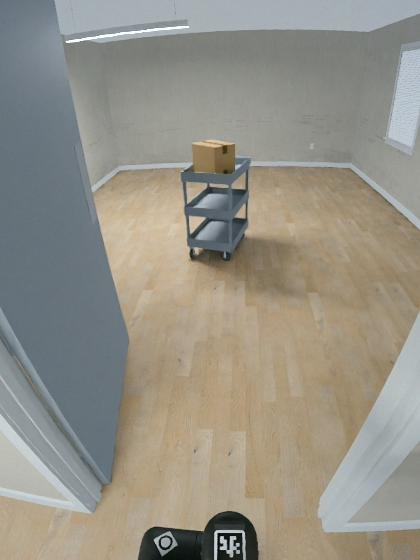

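Request:
move(r1={"base":{"translate_m":1.25},"pace":"fast"}, blocking=false, cameras=[])

Request:
wait(seconds=6, cameras=[])

Request:
move(r1={"base":{"translate_m":0.5,"strafe_m":-0.8},"pace":"fast"}, blocking=false, cameras=[])

Request:
wait(seconds=5, cameras=["r1_head_left_camera","r1_head_camera"])

Scene clock: 464.33 s.
move: r1 moving
r1.base_odometry: x=-0.039 y=+1.773 heading=+2.970
r1.turned_by_wheels: +0.000
r1.turned_by_imu: +0.000
r1.base_tilt: forward=-1.6 right=+1.3
r1.lidar_m: 2.56 0.80 0.74 2.10 2.63 2.46 2.37 2.54 2.28 1.36 0.54 0.54
r1.base_status: translate_m moving
r1.joint_positions: lift_m=+0.900 arm_m=+0.000 wrist_yaw_rad=+3.089 wrist_pitch_rad=+0.002 wrist_roll_rad=+0.000 gripper_m=+0.056
r1.joint_status: not commanded
r1.measured_speeds: translate_m=+0.160 strafe_m=+0.001 rotate_rad=-0.003 lift_m=+0.000 arm_m=+0.000 wrist_yaw_rad=+0.000 wrist_pitch_rad=+0.000 wrist_roll_rad=+0.000
r1.motor_effort: lift_m=+24(24) arm_m=-4(4) wheel_0=+8(8) wheel_1=+5(8) wheel_2=-10(11)
r1.servo_current: wrist_yaw_rad=46(65) wrist_pitch_rad=39(46) wrist_roll_rad=52(52) gripper_m=46(46)
r1.hand_pose: x=-0.1125 y=+0.1024 z=+1.0771 quat_wxyz=(+0.026, -0.001, +0.000, +1.000) (m; r1's base frame)
r1.wrist_depth_mm: - 137 - - - - - / - 137 - - - - - / 110 138 213 - - - - / 125 140 - - - - - / - - - - - - - / - - 193 - 187 - - / - - - 154 - - -
r2: as last shown
r2.turned_by_imu: +0.001
r2.lidar_m: 1.14 0.33 0.32 3.35 1.32 1.19 - 2.09 1.47 1.38 1.45 1.21
r2.servo_current: wrist_yaw_rad=111(124) wrist_pitch_rad=39(46) wrist_roll_rad=46(52) gripper_m=104(117)
r2.contact_limits: translate_m 0.4
r2.wrist_depth_mm: - - 238 161 241 243 245 / - - 239 162 241 245 247 / - - 240 163 244 245 248 / - - 241 163 245 249 250 / - - 244 166 247 249 250 / - - 183 166 179 251 252 / - - 245 - 250 252 253
pictures: none
No camera images: "cameras" was empty.

Scene clock: 468.53 s.
earlier move: r1 done
r1.base_odometry: x=-1.230 y=+1.979 heading=+2.970
r1.turned_by_wheels: +0.000
r1.turned_by_imu: +0.000
r1.base_tilt: forward=-1.6 right=+1.2
r1.lidar_m: 1.35 3.25 0.67 0.60 0.62 0.79 3.62 0.79 0.96 2.31 2.45 3.48
r1.base_status: done
r1.joint_positions: lift_m=+0.900 arm_m=+0.000 wrist_yaw_rad=+3.089 wrist_pitch_rad=+0.002 wrist_roll_rad=+0.000 gripper_m=+0.056
r1.joint_status: not commanded
r1.measured_speeds: all 0
r1.motor_effort: lift_m=+24(24) arm_m=-4(4) wheel_0=+1(10) wheel_1=+0(9) wheel_2=+0(12)
r1.servo_current: wrist_yaw_rad=46(72) wrist_pitch_rad=39(52) wrist_roll_rad=46(72) gripper_m=46(46)
r1.hand_pose: x=-0.1125 y=+0.1024 z=+1.0771 quat_wxyz=(+0.026, -0.001, +0.000, +1.000) (m; r1's base frame)
r1.wrist_depth_mm: 136 138 - - - - - / 113 139 - - - - - / 117 140 271 - - - - / 137 162 - - - - - / 820 - - - - - - / - - 194 - 188 - - / - - - 153 - - -
r2.base_odometry: x=-2.445 y=-2.375 heading=-2.121
r2.turned_by_wheels: +0.000
r2.turned_by_imu: +0.001
r2.base_tilt: forward=-0.6 right=+0.0
r2.lidar_m: 1.13 0.35 0.32 1.07 1.30 1.16 - 2.06 1.48 1.40 1.45 1.22
r2.base_status: not commanded
r2.joint_positions: lift_m=+0.950 arm_m=+0.000 wrist_yaw_rad=+1.725 wrist_pitch_rad=+0.002 wrist_roll_rad=+0.000 gripper_m=-0.036
r2.joint_status: not commanded
r2.measured_speeds: all 0
r2.on_its_own: wrist_yaw_rad is at rest, and its servo_current (111 mA) is outside its rest range (0 to 104 mA)
r2.motor_effort: lift_m=+20(21) arm_m=-4(5) wheel_0=+4(5) wheel_1=-9(9) wheel_2=+0(1)
r2.servo_current: wrist_yaw_rad=111(130) wrist_pitch_rad=39(46) wrist_roll_rad=33(65) gripper_m=111(124)
r2.contact_limits: translate_m 0.4
r2.hand_pose: x=+0.2130 y=+0.2984 z=+1.1276 quat_wxyz=(+0.650, -0.001, +0.000, +0.760) (m; r2's base frame)
r2.wrist_depth_mm: - - 237 161 241 244 245 / - - 239 163 243 244 247 / - - 241 163 244 247 248 / - - 242 163 246 247 250 / - - 243 166 247 248 251 / - - 184 167 179 251 252 / - - 245 - 250 250 254
wait: 4.20 of 6 s (r1 has come to rest)
pictures: none
No camera images: "cameras" was empty.

Scene clock: 469.03 s.
move: r1 moving
r1.base_odometry: x=-1.246 y=+2.016 heading=+2.970
r1.turned_by_wheels: +0.000
r1.turned_by_imu: +0.000
r1.base_tilt: forward=-1.6 right=+1.2
r1.lidar_m: 1.33 3.30 0.69 0.62 0.66 0.84 3.66 0.77 1.04 2.28 2.40 3.45
r1.base_status: translate_m moving; strafe_m moving
r1.joint_positions: lift_m=+0.900 arm_m=+0.000 wrist_yaw_rad=+3.089 wrist_pitch_rad=+0.002 wrist_roll_rad=+0.000 gripper_m=+0.056
r1.joint_status: not commanded
r1.measured_speeds: translate_m=+0.085 strafe_m=-0.135 rotate_rad=-0.001 lift_m=+0.000 arm_m=+0.000 wrist_yaw_rad=+0.000 wrist_pitch_rad=+0.000 wrist_roll_rad=+0.000
r1.motor_effort: lift_m=+24(24) arm_m=-4(4) wheel_0=+13(13) wheel_1=-7(8) wheel_2=-6(9)
r1.servo_current: wrist_yaw_rad=52(65) wrist_pitch_rad=39(52) wrist_roll_rad=52(59) gripper_m=46(46)
r1.hand_pose: x=-0.1125 y=+0.1024 z=+1.0771 quat_wxyz=(+0.026, -0.001, +0.000, +1.000) (m; r1's base frame)
r1.wrist_depth_mm: 137 139 - - - - - / 113 139 - - - - - / 118 140 273 - - - - / 137 162 - - - - - / 778 - - - - - - / 809 - 195 - 187 - - / - - - 154 - 768 -
r2.base_odometry: x=-2.445 y=-2.375 heading=-2.121
r2.turned_by_wheels: +0.000
r2.turned_by_imu: +0.000
r2.base_tilt: forward=-0.6 right=+0.0
r2.lidar_m: 1.14 0.35 0.31 1.01 1.30 1.13 - 2.04 1.47 1.39 1.44 1.22
r2.base_status: not commanded
r2.joint_positions: lift_m=+0.950 arm_m=+0.000 wrist_yaw_rad=+1.725 wrist_pitch_rad=+0.002 wrist_roll_rad=+0.000 gripper_m=-0.036
r2.joint_status: not commanded
r2.measured_speeds: all 0
r2.motor_effort: lift_m=+20(21) arm_m=-4(5) wheel_0=+4(5) wheel_1=-8(9) wheel_2=+0(0)
r2.servo_current: wrist_yaw_rad=111(130) wrist_pitch_rad=39(46) wrist_roll_rad=59(59) gripper_m=117(117)
r2.contact_limits: translate_m 0.4
r2.hand_pose: x=+0.2130 y=+0.2984 z=+1.1276 quat_wxyz=(+0.650, -0.001, +0.000, +0.760) (m; r2's base frame)
r2.wrist_depth_mm: - - 237 161 242 244 245 / - - 239 163 243 245 246 / - - 240 163 243 245 248 / - - 242 164 247 247 249 / - - 244 166 248 248 250 / - - 184 166 179 250 252 / - - 245 - 249 251 254
pictures: none
No camera images: "cameras" was empty.

Scene clock: 472.43 s.
earlier move: r1 done
r1.base_odometry: x=-1.586 y=+2.852 heading=+2.970
r1.turned_by_wheels: +0.000
r1.turned_by_imu: -0.003
r1.base_tilt: forward=-1.6 right=+1.3
r1.lidar_m: 4.59 1.10 1.34 1.43 1.47 1.22 1.16 1.24 1.58 1.52 1.64 2.34
r1.base_status: done
r1.joint_positions: lift_m=+0.900 arm_m=+0.000 wrist_yaw_rad=+3.089 wrist_pitch_rad=+0.002 wrist_roll_rad=+0.000 gripper_m=+0.056
r1.joint_status: not commanded
r1.measured_speeds: all 0
r1.motor_effort: lift_m=+24(24) arm_m=-4(4) wheel_0=-1(13) wheel_1=-1(8) wheel_2=+1(9)
r1.servo_current: wrist_yaw_rad=52(91) wrist_pitch_rad=39(52) wrist_roll_rad=39(78) gripper_m=46(52)
r1.hand_pose: x=-0.1125 y=+0.1024 z=+1.0772 quat_wxyz=(+0.026, -0.001, +0.000, +1.000) (m; r1's base frame)
r1.wrist_depth_mm: 136 138 - - - - - / 113 139 - - - - - / 118 139 228 - - - - / 137 162 - - - - - / - - - - - - - / - - 190 - 187 - - / - 140 - 137 - - -
r2.base_odometry: x=-2.445 y=-2.375 heading=-2.121
r2.turned_by_wheels: +0.000
r2.turned_by_imu: +0.000
r2.base_tilt: forward=-0.6 right=+0.0
r2.lidar_m: 1.14 0.33 0.30 1.59 1.33 1.17 - 2.08 1.49 1.37 1.46 1.19
r2.base_status: not commanded
r2.joint_positions: lift_m=+0.950 arm_m=+0.000 wrist_yaw_rad=+1.725 wrist_pitch_rad=+0.002 wrist_roll_rad=+0.000 gripper_m=-0.036
r2.joint_status: not commanded
r2.measured_speeds: all 0
r2.on_its_own: wrist_yaw_rad is at rest, and its servo_current (111 mA) is outside its rest range (0 to 104 mA)
r2.motor_effort: lift_m=+20(21) arm_m=-4(5) wheel_0=+4(5) wheel_1=-9(9) wheel_2=+0(1)
r2.servo_current: wrist_yaw_rad=111(130) wrist_pitch_rad=46(46) wrist_roll_rad=39(59) gripper_m=117(117)
r2.contact_limits: translate_m 0.4
r2.hand_pose: x=+0.2130 y=+0.2984 z=+1.1276 quat_wxyz=(+0.650, -0.001, +0.000, +0.760) (m; r2's base frame)
r2.wrist_depth_mm: - - 238 161 243 244 245 / - - 239 162 243 245 246 / - - 241 163 245 247 249 / - - 242 164 245 247 250 / - - 244 165 247 249 251 / - - 183 166 179 250 253 / - - 245 - 250 250 253
wait: 3.40 of 5 s (r1 has come to rest)
pictures: r1_head_camera, r1_head_left_camera
Images, in order (width x height): r1_head_camera 420x560, r1_head_left_camera 420x672.

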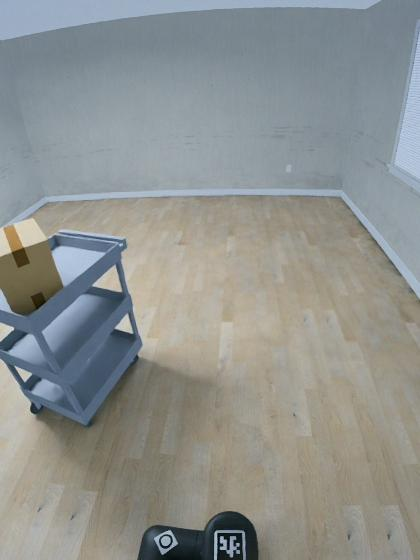

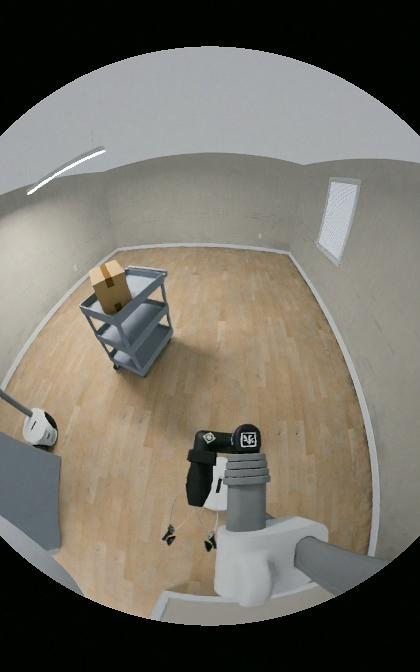

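Request:
move(r1={"base":{"translate_m":2.0,"strafe_m":-0.15},"pace":"fast"}, blocking=false, cameras=[])

Request:
wait(seconds=8, cameras=[])

Request:
move(r1={"base":{"rotate_rad":2.8},"joints":{"wrist_yaw_rad":0},"pace":"fast"}, blocking=false, cameras=[])

Request:
wait(seconds=6, cameras=["r1_head_camera"])

Scene clock: 481.83 s.
move: r1 moving
r1.base_odometry: x=-1.626 y=+2.862 heading=+2.970
r1.turned_by_wheels: +0.000
r1.turned_by_imu: +0.000
r1.base_tilt: forward=-1.6 right=+1.3
r1.lidar_m: 4.55 1.08 1.27 1.46 1.48 1.24 1.21 1.29 1.57 1.52 1.58 2.32
r1.base_status: translate_m moving; strafe_m moving
r1.joint_positions: lift_m=+0.900 arm_m=+0.000 wrist_yaw_rad=+3.089 wrist_pitch_rad=+0.002 wrist_roll_rad=+0.000 gripper_m=+0.056
r1.joint_status: not commanded
r1.measured_speeds: translate_m=+0.158 strafe_m=-0.012 rotate_rad=-0.003 lift_m=+0.000 arm_m=+0.000 wrist_yaw_rad=+0.000 wrist_pitch_rad=+0.000 wrist_roll_rad=+0.000
r1.motor_effort: lift_m=+24(24) arm_m=-4(4) wheel_0=+8(9) wheel_1=+7(7) wheel_2=-10(10)
r1.servo_current: wrist_yaw_rad=26(65) wrist_pitch_rad=46(46) wrist_roll_rad=26(65) gripper_m=46(46)
r1.hand_pose: x=-0.1125 y=+0.1024 z=+1.0772 quat_wxyz=(+0.026, -0.001, +0.000, +1.000) (m; r1's base frame)
r1.wrist_depth_mm: 136 138 - - - - - / 109 138 - - - - - / 116 139 208 - - - - / 135 153 244 - - - - / - - - - - - - / - - 190 - 187 - - / - 140 - 136 - - -
r2.base_odometry: x=-2.445 y=-2.375 heading=-2.121
r2.turned_by_wheels: +0.000
r2.turned_by_imu: +0.001
r2.base_tilt: forward=-0.7 right=+0.0
r2.lidar_m: 1.14 0.32 0.32 1.61 1.29 1.15 - 2.11 1.47 1.38 1.43 1.21
r2.base_status: not commanded
r2.joint_positions: lift_m=+0.950 arm_m=+0.000 wrist_yaw_rad=+1.725 wrist_pitch_rad=+0.002 wrist_roll_rad=+0.000 gripper_m=-0.036
r2.joint_status: not commanded
r2.measured_speeds: all 0
r2.motor_effort: lift_m=+20(21) arm_m=-5(5) wheel_0=+4(5) wheel_1=-8(9) wheel_2=+0(0)
r2.servo_current: wrist_yaw_rad=104(124) wrist_pitch_rad=39(46) wrist_roll_rad=59(65) gripper_m=117(117)
r2.contact_limits: translate_m 0.4
r2.hand_pose: x=+0.2130 y=+0.2984 z=+1.1276 quat_wxyz=(+0.650, -0.001, +0.000, +0.760) (m; r2's base frame)
r2.wrist_depth_mm: - - 237 160 242 244 246 / - - 239 163 243 245 246 / - - 241 163 243 246 248 / - - 241 164 246 247 249 / - - 243 165 246 250 250 / - - 184 166 179 251 252 / - - 245 - 249 251 253
pictures: none
No camera images: "cameras" was empty.

Scene clock: 487.97 s.
earlier move: r1 done
r1.base_odometry: x=-3.532 y=+3.341 heading=+2.970
r1.turned_by_wheels: +0.000
r1.turned_by_imu: +0.000
r1.base_tilt: forward=-1.6 right=+1.3
r1.lidar_m: 2.59 2.75 3.32 3.22 0.80 1.05 3.16 2.05 1.53 1.48 1.56 2.26
r1.base_status: done
r1.joint_positions: lift_m=+0.900 arm_m=+0.000 wrist_yaw_rad=+3.089 wrist_pitch_rad=+0.002 wrist_roll_rad=+0.000 gripper_m=+0.056
r1.joint_status: not commanded
r1.measured_speeds: all 0
r1.motor_effort: lift_m=+24(24) arm_m=-4(4) wheel_0=+2(10) wheel_1=+1(8) wheel_2=+1(12)
r1.servo_current: wrist_yaw_rad=52(72) wrist_pitch_rad=39(52) wrist_roll_rad=52(72) gripper_m=39(52)
r1.hand_pose: x=-0.1125 y=+0.1024 z=+1.0772 quat_wxyz=(+0.026, -0.001, +0.000, +1.000) (m; r1's base frame)
r1.wrist_depth_mm: 136 138 - - - - - / 113 139 - - - - - / 118 140 272 - - - - / 137 162 - - - - - / - - - - - - 1042 / - - 193 - 187 - 1008 / - - - 154 - - -
r2.base_odometry: x=-2.445 y=-2.375 heading=-2.121
r2.turned_by_wheels: +0.000
r2.turned_by_imu: +0.001
r2.base_tilt: forward=-0.6 right=+0.1
r2.lidar_m: 1.15 0.37 0.31 3.37 1.34 1.16 - 2.06 1.46 1.39 1.43 1.22
r2.base_status: not commanded
r2.joint_positions: lift_m=+0.950 arm_m=+0.000 wrist_yaw_rad=+1.725 wrist_pitch_rad=+0.002 wrist_roll_rad=+0.000 gripper_m=-0.036
r2.joint_status: not commanded
r2.measured_speeds: all 0
r2.on_its_own: wrist_yaw_rad is at rest, and its servo_current (117 mA) is outside its rest range (0 to 104 mA)
r2.motor_effort: lift_m=+20(21) arm_m=-5(5) wheel_0=+4(5) wheel_1=-9(9) wheel_2=+0(1)
r2.servo_current: wrist_yaw_rad=117(130) wrist_pitch_rad=39(46) wrist_roll_rad=33(65) gripper_m=111(124)
r2.contact_limits: translate_m 0.4
r2.hand_pose: x=+0.2130 y=+0.2984 z=+1.1276 quat_wxyz=(+0.650, -0.001, +0.000, +0.760) (m; r2's base frame)
r2.wrist_depth_mm: - - 238 161 241 244 246 / - - 238 163 243 244 247 / - - 241 163 245 245 248 / - - 242 164 246 248 250 / - - 243 165 247 249 250 / - - 184 166 179 251 252 / - - 245 - 251 252 253
wait: 6.13 of 8 s (r1 has come to rest)
pictures: none
No camera images: "cameras" was empty.

Scene clock: 488.47 s.
move: r1 moving
r1.base_odometry: x=-3.532 y=+3.341 heading=-3.074
r1.turned_by_wheels: +0.239
r1.turned_by_imu: +0.240
r1.base_tilt: forward=-1.6 right=+1.3
r1.lidar_m: 2.60 3.09 3.21 0.91 0.80 3.02 2.93 1.73 1.49 1.49 1.77 2.60
r1.base_status: rotate_rad moving
r1.joint_positions: lift_m=+0.900 arm_m=+0.000 wrist_yaw_rad=+2.450 wrist_pitch_rad=+0.002 wrist_roll_rad=+0.000 gripper_m=+0.056
r1.joint_status: wrist_yaw_rad moving
r1.measured_speeds: translate_m=-0.001 strafe_m=+0.001 rotate_rad=+0.925 lift_m=+0.000 arm_m=+0.000 wrist_yaw_rad=-1.820 wrist_pitch_rad=+0.000 wrist_roll_rad=+0.000
r1.motor_effort: lift_m=+24(24) arm_m=-4(4) wheel_0=-7(11) wheel_1=-9(9) wheel_2=-7(7)
r1.servo_current: wrist_yaw_rad=98(130) wrist_pitch_rad=33(46) wrist_roll_rad=46(59) gripper_m=39(46)
r1.hand_pose: x=+0.0046 y=+0.2513 z=+1.0772 quat_wxyz=(+0.339, -0.001, +0.000, +0.941) (m; r1's base frame)
r1.wrist_depth_mm: - - - - - - - / - - - - - - - / - - - - - - - / - - - - - - - / - - - - 1182 1205 - / - - 192 - 187 - - / - - - 153 - - -
r2.base_odometry: x=-2.445 y=-2.375 heading=-2.121
r2.turned_by_wheels: +0.000
r2.turned_by_imu: +0.000
r2.base_tilt: forward=-0.7 right=+0.0
r2.lidar_m: 1.13 0.39 0.31 3.34 1.33 1.12 - 2.07 1.45 1.38 1.45 1.18
r2.base_status: not commanded
r2.joint_positions: lift_m=+0.950 arm_m=+0.000 wrist_yaw_rad=+1.725 wrist_pitch_rad=+0.002 wrist_roll_rad=+0.000 gripper_m=-0.036
r2.joint_status: not commanded
r2.measured_speeds: all 0
r2.motor_effort: lift_m=+20(21) arm_m=-5(5) wheel_0=+4(5) wheel_1=-9(9) wheel_2=+0(0)
r2.servo_current: wrist_yaw_rad=117(130) wrist_pitch_rad=39(46) wrist_roll_rad=46(59) gripper_m=117(117)
r2.contact_limits: translate_m 0.4
r2.hand_pose: x=+0.2130 y=+0.2984 z=+1.1276 quat_wxyz=(+0.650, -0.001, +0.000, +0.760) (m; r2's base frame)
r2.wrist_depth_mm: - - 237 161 241 243 245 / - - 237 163 243 244 246 / - - 240 163 244 245 247 / - - 242 163 245 247 250 / - - 243 165 246 249 251 / - - 183 166 179 250 252 / - - 245 - 249 250 253
pictures: none
No camera images: "cameras" was empty.

Scene clock: 490.73 s.
earlier move: r1 done
r1.base_odometry: x=-3.532 y=+3.341 heading=-0.513
r1.turned_by_wheels: +2.561
r1.turned_by_imu: +2.574
r1.base_tilt: forward=-1.6 right=+1.3
r1.lidar_m: 2.75 3.15 1.77 1.46 1.48 1.67 2.62 2.62 2.98 3.26 1.00 0.81
r1.base_status: done
r1.joint_positions: lift_m=+0.900 arm_m=+0.000 wrist_yaw_rad=+0.003 wrist_pitch_rad=+0.002 wrist_roll_rad=+0.000 gripper_m=+0.056
r1.joint_status: all done
r1.measured_speeds: all 0
r1.motor_effort: lift_m=+24(24) arm_m=-4(4) wheel_0=-3(11) wheel_1=+0(9) wheel_2=-1(8)
r1.servo_current: wrist_yaw_rad=46(130) wrist_pitch_rad=46(52) wrist_roll_rad=46(65) gripper_m=46(52)
r1.hand_pose: x=+0.4596 y=-0.0866 z=+1.0772 quat_wxyz=(+1.000, +0.000, +0.001, +0.001) (m; r1's base frame)
r1.wrist_depth_mm: - - - - - - - / - - - - - - - / - - - - - - - / - - - - - - - / - - - - - 878 798 / - - 193 - 187 854 798 / - - - 153 - 621 668
r2.base_odometry: x=-2.445 y=-2.375 heading=-2.121
r2.turned_by_wheels: +0.000
r2.turned_by_imu: +0.000
r2.base_tilt: forward=-0.7 right=+0.0
r2.lidar_m: 1.12 0.34 0.30 3.36 1.32 1.13 - 2.10 1.46 1.39 1.45 1.20
r2.base_status: not commanded
r2.joint_positions: lift_m=+0.950 arm_m=+0.000 wrist_yaw_rad=+1.725 wrist_pitch_rad=+0.002 wrist_roll_rad=+0.000 gripper_m=-0.036
r2.joint_status: not commanded
r2.measured_speeds: all 0
r2.on_its_own: wrist_yaw_rad is at rest, and its servo_current (124 mA) is outside its rest range (0 to 104 mA)
r2.motor_effort: lift_m=+20(21) arm_m=-4(5) wheel_0=+4(5) wheel_1=-8(9) wheel_2=+0(1)
r2.servo_current: wrist_yaw_rad=124(130) wrist_pitch_rad=39(46) wrist_roll_rad=46(59) gripper_m=111(124)
r2.contact_limits: translate_m 0.4
r2.hand_pose: x=+0.2130 y=+0.2984 z=+1.1276 quat_wxyz=(+0.650, -0.001, +0.000, +0.760) (m; r2's base frame)
r2.wrist_depth_mm: - - 236 161 241 243 244 / - - 239 163 243 246 246 / - - 240 163 245 246 248 / - - 242 163 246 248 250 / - - 244 165 247 249 250 / - - 184 166 179 250 252 / - - 245 - 249 251 253
wait: 2.27 of 6 s (r1 has come to rest)
pictures: r1_head_camera
Images, in order (width x height): r1_head_camera 420x560.

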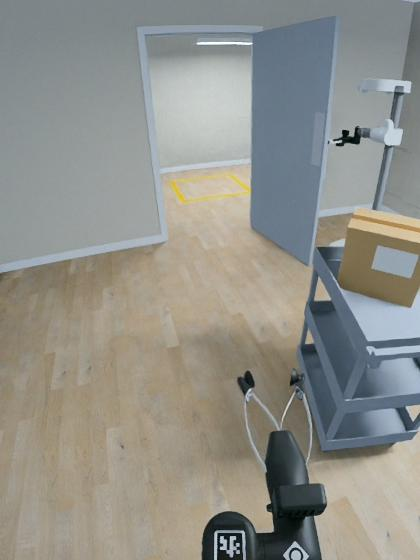

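Request:
move(r1={"base":{"translate_m":-0.25,"strafe_m":-0.66},"pace":"fast"}, blocking=false, cameras=[])

Request:
wait(seconds=5, cameras=[])

Request:
move(r1={"base":{"rotate_rad":0.341},"pace":"fast"}, blocking=false, cameras=[])

Request:
wait(seconds=4, cameras=["r1_head_camera","r1_wrist_camera"])

Scene clock: 505.23 s.
move: r1 moving
r1.base_odometry: x=-3.563 y=+3.314 heading=-0.513
r1.turned_by_wheels: +0.000
r1.turned_by_imu: -0.001
r1.base_tilt: forward=-1.6 right=+1.3
r1.lidar_m: 2.74 3.18 1.83 1.53 1.52 1.67 2.60 2.60 2.98 3.21 1.02 0.79
r1.base_status: translate_m moving; strafe_m moving
r1.joint_positions: lift_m=+0.900 arm_m=+0.000 wrist_yaw_rad=+0.003 wrist_pitch_rad=+0.002 wrist_roll_rad=+0.000 gripper_m=+0.056
r1.joint_status: not commanded
r1.measured_speeds: translate_m=-0.056 strafe_m=-0.152 rotate_rad=-0.005 lift_m=+0.000 arm_m=+0.000 wrist_yaw_rad=+0.000 wrist_pitch_rad=+0.000 wrist_roll_rad=+0.000
r1.motor_effort: lift_m=+24(24) arm_m=-4(4) wheel_0=+6(10) wheel_1=-9(11) wheel_2=+6(6)
r1.servo_current: wrist_yaw_rad=33(65) wrist_pitch_rad=46(46) wrist_roll_rad=59(65) gripper_m=46(46)
r1.hand_pose: x=+0.4596 y=-0.0866 z=+1.0772 quat_wxyz=(+1.000, +0.000, +0.001, +0.001) (m; r1's base frame)
r1.wrist_depth_mm: - - - - - - - / - - - - - - - / - - - - - - - / - - - - - - - / - - - - - 866 788 / - - 193 - 187 854 798 / - - - 153 - 569 768
r2.base_odometry: x=-2.445 y=-2.375 heading=-2.121
r2.turned_by_wheels: +0.000
r2.turned_by_imu: +0.002
r2.base_tilt: forward=-0.7 right=+0.0
r2.lidar_m: 1.15 0.34 0.30 3.35 1.30 1.15 - 2.04 1.47 1.39 1.42 1.23
r2.base_status: not commanded
r2.joint_positions: lift_m=+0.950 arm_m=+0.000 wrist_yaw_rad=+1.725 wrist_pitch_rad=+0.002 wrist_roll_rad=+0.000 gripper_m=-0.036
r2.joint_status: not commanded
r2.measured_speeds: all 0
r2.motor_effort: lift_m=+20(21) arm_m=-5(5) wheel_0=+4(5) wheel_1=-9(9) wheel_2=+0(0)
r2.servo_current: wrist_yaw_rad=111(124) wrist_pitch_rad=39(46) wrist_roll_rad=52(52) gripper_m=117(117)
r2.contact_limits: translate_m 0.4
r2.hand_pose: x=+0.2130 y=+0.2984 z=+1.1276 quat_wxyz=(+0.650, -0.001, +0.000, +0.760) (m; r2's base frame)
r2.wrist_depth_mm: - - 237 161 241 244 245 / - - 239 162 244 245 247 / - - 240 163 245 246 249 / - - 241 164 246 247 249 / - - 244 165 247 250 250 / - - 185 167 180 250 252 / - - 245 - 249 251 253
pictures: none
No camera images: "cameras" was empty.

Scene clock: 508.03 s.
earlier move: r1 done
r1.base_odometry: x=-4.073 y=+2.888 heading=-0.513
r1.turned_by_wheels: +0.000
r1.turned_by_imu: -0.004
r1.base_tilt: forward=-1.6 right=+1.3
r1.lidar_m: 0.90 3.61 2.43 2.05 2.00 2.29 2.18 2.19 2.48 2.70 2.67 3.06
r1.base_status: done
r1.joint_positions: lift_m=+0.900 arm_m=+0.000 wrist_yaw_rad=+0.003 wrist_pitch_rad=+0.002 wrist_roll_rad=+0.000 gripper_m=+0.056
r1.joint_status: not commanded
r1.measured_speeds: all 0
r1.motor_effort: lift_m=+24(24) arm_m=-4(4) wheel_0=+1(11) wheel_1=+1(13) wheel_2=+0(6)
r1.servo_current: wrist_yaw_rad=39(65) wrist_pitch_rad=46(52) wrist_roll_rad=52(65) gripper_m=39(46)
r1.hand_pose: x=+0.4596 y=-0.0867 z=+1.0772 quat_wxyz=(+1.000, +0.000, +0.001, +0.001) (m; r1's base frame)
r1.wrist_depth_mm: - - - - - - - / - - - - - - - / - - - - - - - / - - - - - - - / - - 1098 1060 - - - / - - 193 1025 188 - - / - - 182 137 - - -
r2.base_odometry: x=-2.445 y=-2.375 heading=-2.121
r2.turned_by_wheels: +0.000
r2.turned_by_imu: +0.000
r2.base_tilt: forward=-0.6 right=+0.0
r2.lidar_m: 1.13 0.35 0.32 3.37 1.32 1.16 - 2.07 1.46 1.37 1.45 1.20
r2.base_status: not commanded
r2.joint_positions: lift_m=+0.950 arm_m=+0.000 wrist_yaw_rad=+1.725 wrist_pitch_rad=+0.002 wrist_roll_rad=+0.000 gripper_m=-0.036
r2.joint_status: not commanded
r2.measured_speeds: all 0
r2.on_its_own: wrist_yaw_rad is at rest, and its servo_current (124 mA) is outside its rest range (0 to 104 mA)
r2.motor_effort: lift_m=+20(21) arm_m=-5(5) wheel_0=+4(5) wheel_1=-9(9) wheel_2=+0(1)
r2.servo_current: wrist_yaw_rad=124(130) wrist_pitch_rad=46(46) wrist_roll_rad=46(59) gripper_m=111(124)
r2.contact_limits: translate_m 0.4
r2.hand_pose: x=+0.2130 y=+0.2984 z=+1.1276 quat_wxyz=(+0.650, -0.001, +0.000, +0.760) (m; r2's base frame)
r2.wrist_depth_mm: - - 237 161 241 243 246 / - - 238 162 243 245 246 / - - 240 163 244 247 247 / - - 241 164 246 248 250 / - - 244 166 246 250 250 / - - 185 166 179 250 252 / - - 245 - 250 252 253
wait: 2.80 of 5 s (r1 has come to rest)
pictures: none
No camera images: "cameras" was empty.

Scene clock: 508.53 s.
move: r1 moving
r1.base_odometry: x=-4.073 y=+2.888 heading=-0.285
r1.turned_by_wheels: +0.228
r1.turned_by_imu: +0.229
r1.base_tilt: forward=-1.6 right=+1.2
r1.lidar_m: 0.91 3.17 2.18 1.98 2.03 2.32 2.16 2.24 2.88 2.70 2.72 0.93
r1.base_status: rotate_rad moving
r1.joint_positions: lift_m=+0.900 arm_m=+0.000 wrist_yaw_rad=+0.003 wrist_pitch_rad=+0.002 wrist_roll_rad=+0.000 gripper_m=+0.056
r1.joint_status: not commanded
r1.measured_speeds: translate_m=-0.001 strafe_m=+0.000 rotate_rad=+0.696 lift_m=+0.000 arm_m=+0.000 wrist_yaw_rad=+0.000 wrist_pitch_rad=+0.000 wrist_roll_rad=+0.000
r1.motor_effort: lift_m=+24(24) arm_m=-4(4) wheel_0=-4(9) wheel_1=-3(8) wheel_2=-3(7)
r1.servo_current: wrist_yaw_rad=39(72) wrist_pitch_rad=39(46) wrist_roll_rad=52(52) gripper_m=39(46)
r1.hand_pose: x=+0.4596 y=-0.0867 z=+1.0772 quat_wxyz=(+1.000, +0.000, +0.001, +0.001) (m; r1's base frame)
r1.wrist_depth_mm: - - - - - - - / - - - - - - - / - - - - - - - / - - - - - - - / - - - 1118 1025 - - / - - 194 1060 187 - - / - - - 136 - - -
r2.base_odometry: x=-2.445 y=-2.375 heading=-2.121
r2.turned_by_wheels: +0.000
r2.turned_by_imu: +0.000
r2.base_tilt: forward=-0.7 right=+0.1
r2.lidar_m: 1.14 0.34 0.32 3.36 1.33 1.16 - 2.10 1.47 1.37 1.42 1.23
r2.base_status: not commanded
r2.joint_positions: lift_m=+0.950 arm_m=+0.000 wrist_yaw_rad=+1.725 wrist_pitch_rad=+0.002 wrist_roll_rad=+0.000 gripper_m=-0.036
r2.joint_status: not commanded
r2.measured_speeds: all 0
r2.motor_effort: lift_m=+21(21) arm_m=-4(5) wheel_0=+4(5) wheel_1=-9(9) wheel_2=+0(0)
r2.servo_current: wrist_yaw_rad=111(117) wrist_pitch_rad=46(46) wrist_roll_rad=52(59) gripper_m=117(117)
r2.contact_limits: translate_m 0.4
r2.hand_pose: x=+0.2130 y=+0.2984 z=+1.1276 quat_wxyz=(+0.650, -0.001, +0.000, +0.760) (m; r2's base frame)
r2.wrist_depth_mm: - - 238 160 241 244 244 / - - 238 163 243 245 245 / - - 240 163 244 246 248 / - - 243 164 245 247 249 / - - 243 165 247 249 252 / - - 184 166 179 250 253 / - - 245 - 249 251 253
pictures: none
No camera images: "cameras" was empty.

Scene clock: 509.17 s.
earlier move: r1 done
r1.base_odometry: x=-4.073 y=+2.888 heading=-0.172
r1.turned_by_wheels: +0.112
r1.turned_by_imu: +0.113
r1.base_tilt: forward=-1.6 right=+1.3
r1.lidar_m: 0.91 2.82 2.11 2.00 2.13 2.25 2.15 2.32 2.79 2.67 2.81 0.90
r1.base_status: done
r1.joint_positions: lift_m=+0.900 arm_m=+0.000 wrist_yaw_rad=+0.003 wrist_pitch_rad=+0.002 wrist_roll_rad=+0.000 gripper_m=+0.056
r1.joint_status: not commanded
r1.measured_speeds: all 0
r1.motor_effort: lift_m=+24(24) arm_m=-4(4) wheel_0=-3(9) wheel_1=-3(8) wheel_2=-1(7)
r1.servo_current: wrist_yaw_rad=39(72) wrist_pitch_rad=46(46) wrist_roll_rad=52(59) gripper_m=39(46)
r1.hand_pose: x=+0.4596 y=-0.0867 z=+1.0772 quat_wxyz=(+1.000, +0.000, +0.001, +0.001) (m; r1's base frame)
r1.wrist_depth_mm: - - - - - - - / - - - - - - - / - - - - - - - / - - - - - - - / - - - - 1042 946 - / - - 193 - 187 917 - / - - - 143 - - -
r2.base_odometry: x=-2.445 y=-2.375 heading=-2.121
r2.turned_by_wheels: +0.000
r2.turned_by_imu: +0.000
r2.base_tilt: forward=-0.7 right=+0.0
r2.lidar_m: 1.13 0.33 0.32 3.37 1.34 1.17 - 2.08 1.44 1.38 1.41 1.19
r2.base_status: not commanded
r2.joint_positions: lift_m=+0.950 arm_m=+0.000 wrist_yaw_rad=+1.725 wrist_pitch_rad=+0.002 wrist_roll_rad=+0.000 gripper_m=-0.036
r2.joint_status: not commanded
r2.measured_speeds: all 0
r2.on_its_own: wrist_yaw_rad is at rest, and its servo_current (124 mA) is outside its rest range (0 to 104 mA)
r2.motor_effort: lift_m=+20(21) arm_m=-4(5) wheel_0=+4(5) wheel_1=-9(9) wheel_2=+0(1)
r2.servo_current: wrist_yaw_rad=124(124) wrist_pitch_rad=46(46) wrist_roll_rad=52(59) gripper_m=111(117)
r2.contact_limits: translate_m 0.4
r2.hand_pose: x=+0.2130 y=+0.2984 z=+1.1276 quat_wxyz=(+0.650, -0.001, +0.000, +0.760) (m; r2's base frame)
r2.wrist_depth_mm: - - 238 161 242 244 244 / - - 239 163 243 244 246 / - - 241 163 244 246 248 / - - 242 164 246 248 250 / - - 244 165 246 248 251 / - - 183 166 179 250 252 / - - 245 - 249 252 254
wait: 0.63 of 4 s (r1 has come to rest)
pictures: r1_head_camera, r1_wrist_camera
Images, in order (width x height): r1_head_camera 420x560, r1_wrist_camera 616x392.

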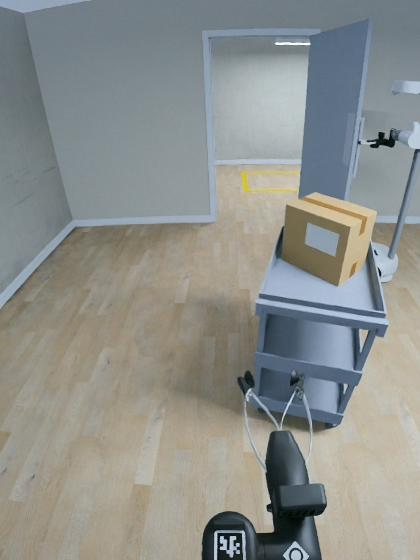

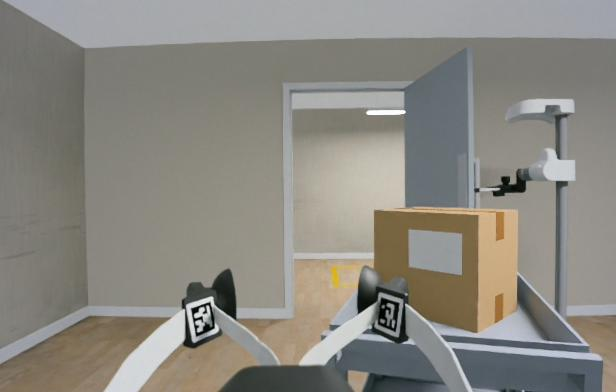

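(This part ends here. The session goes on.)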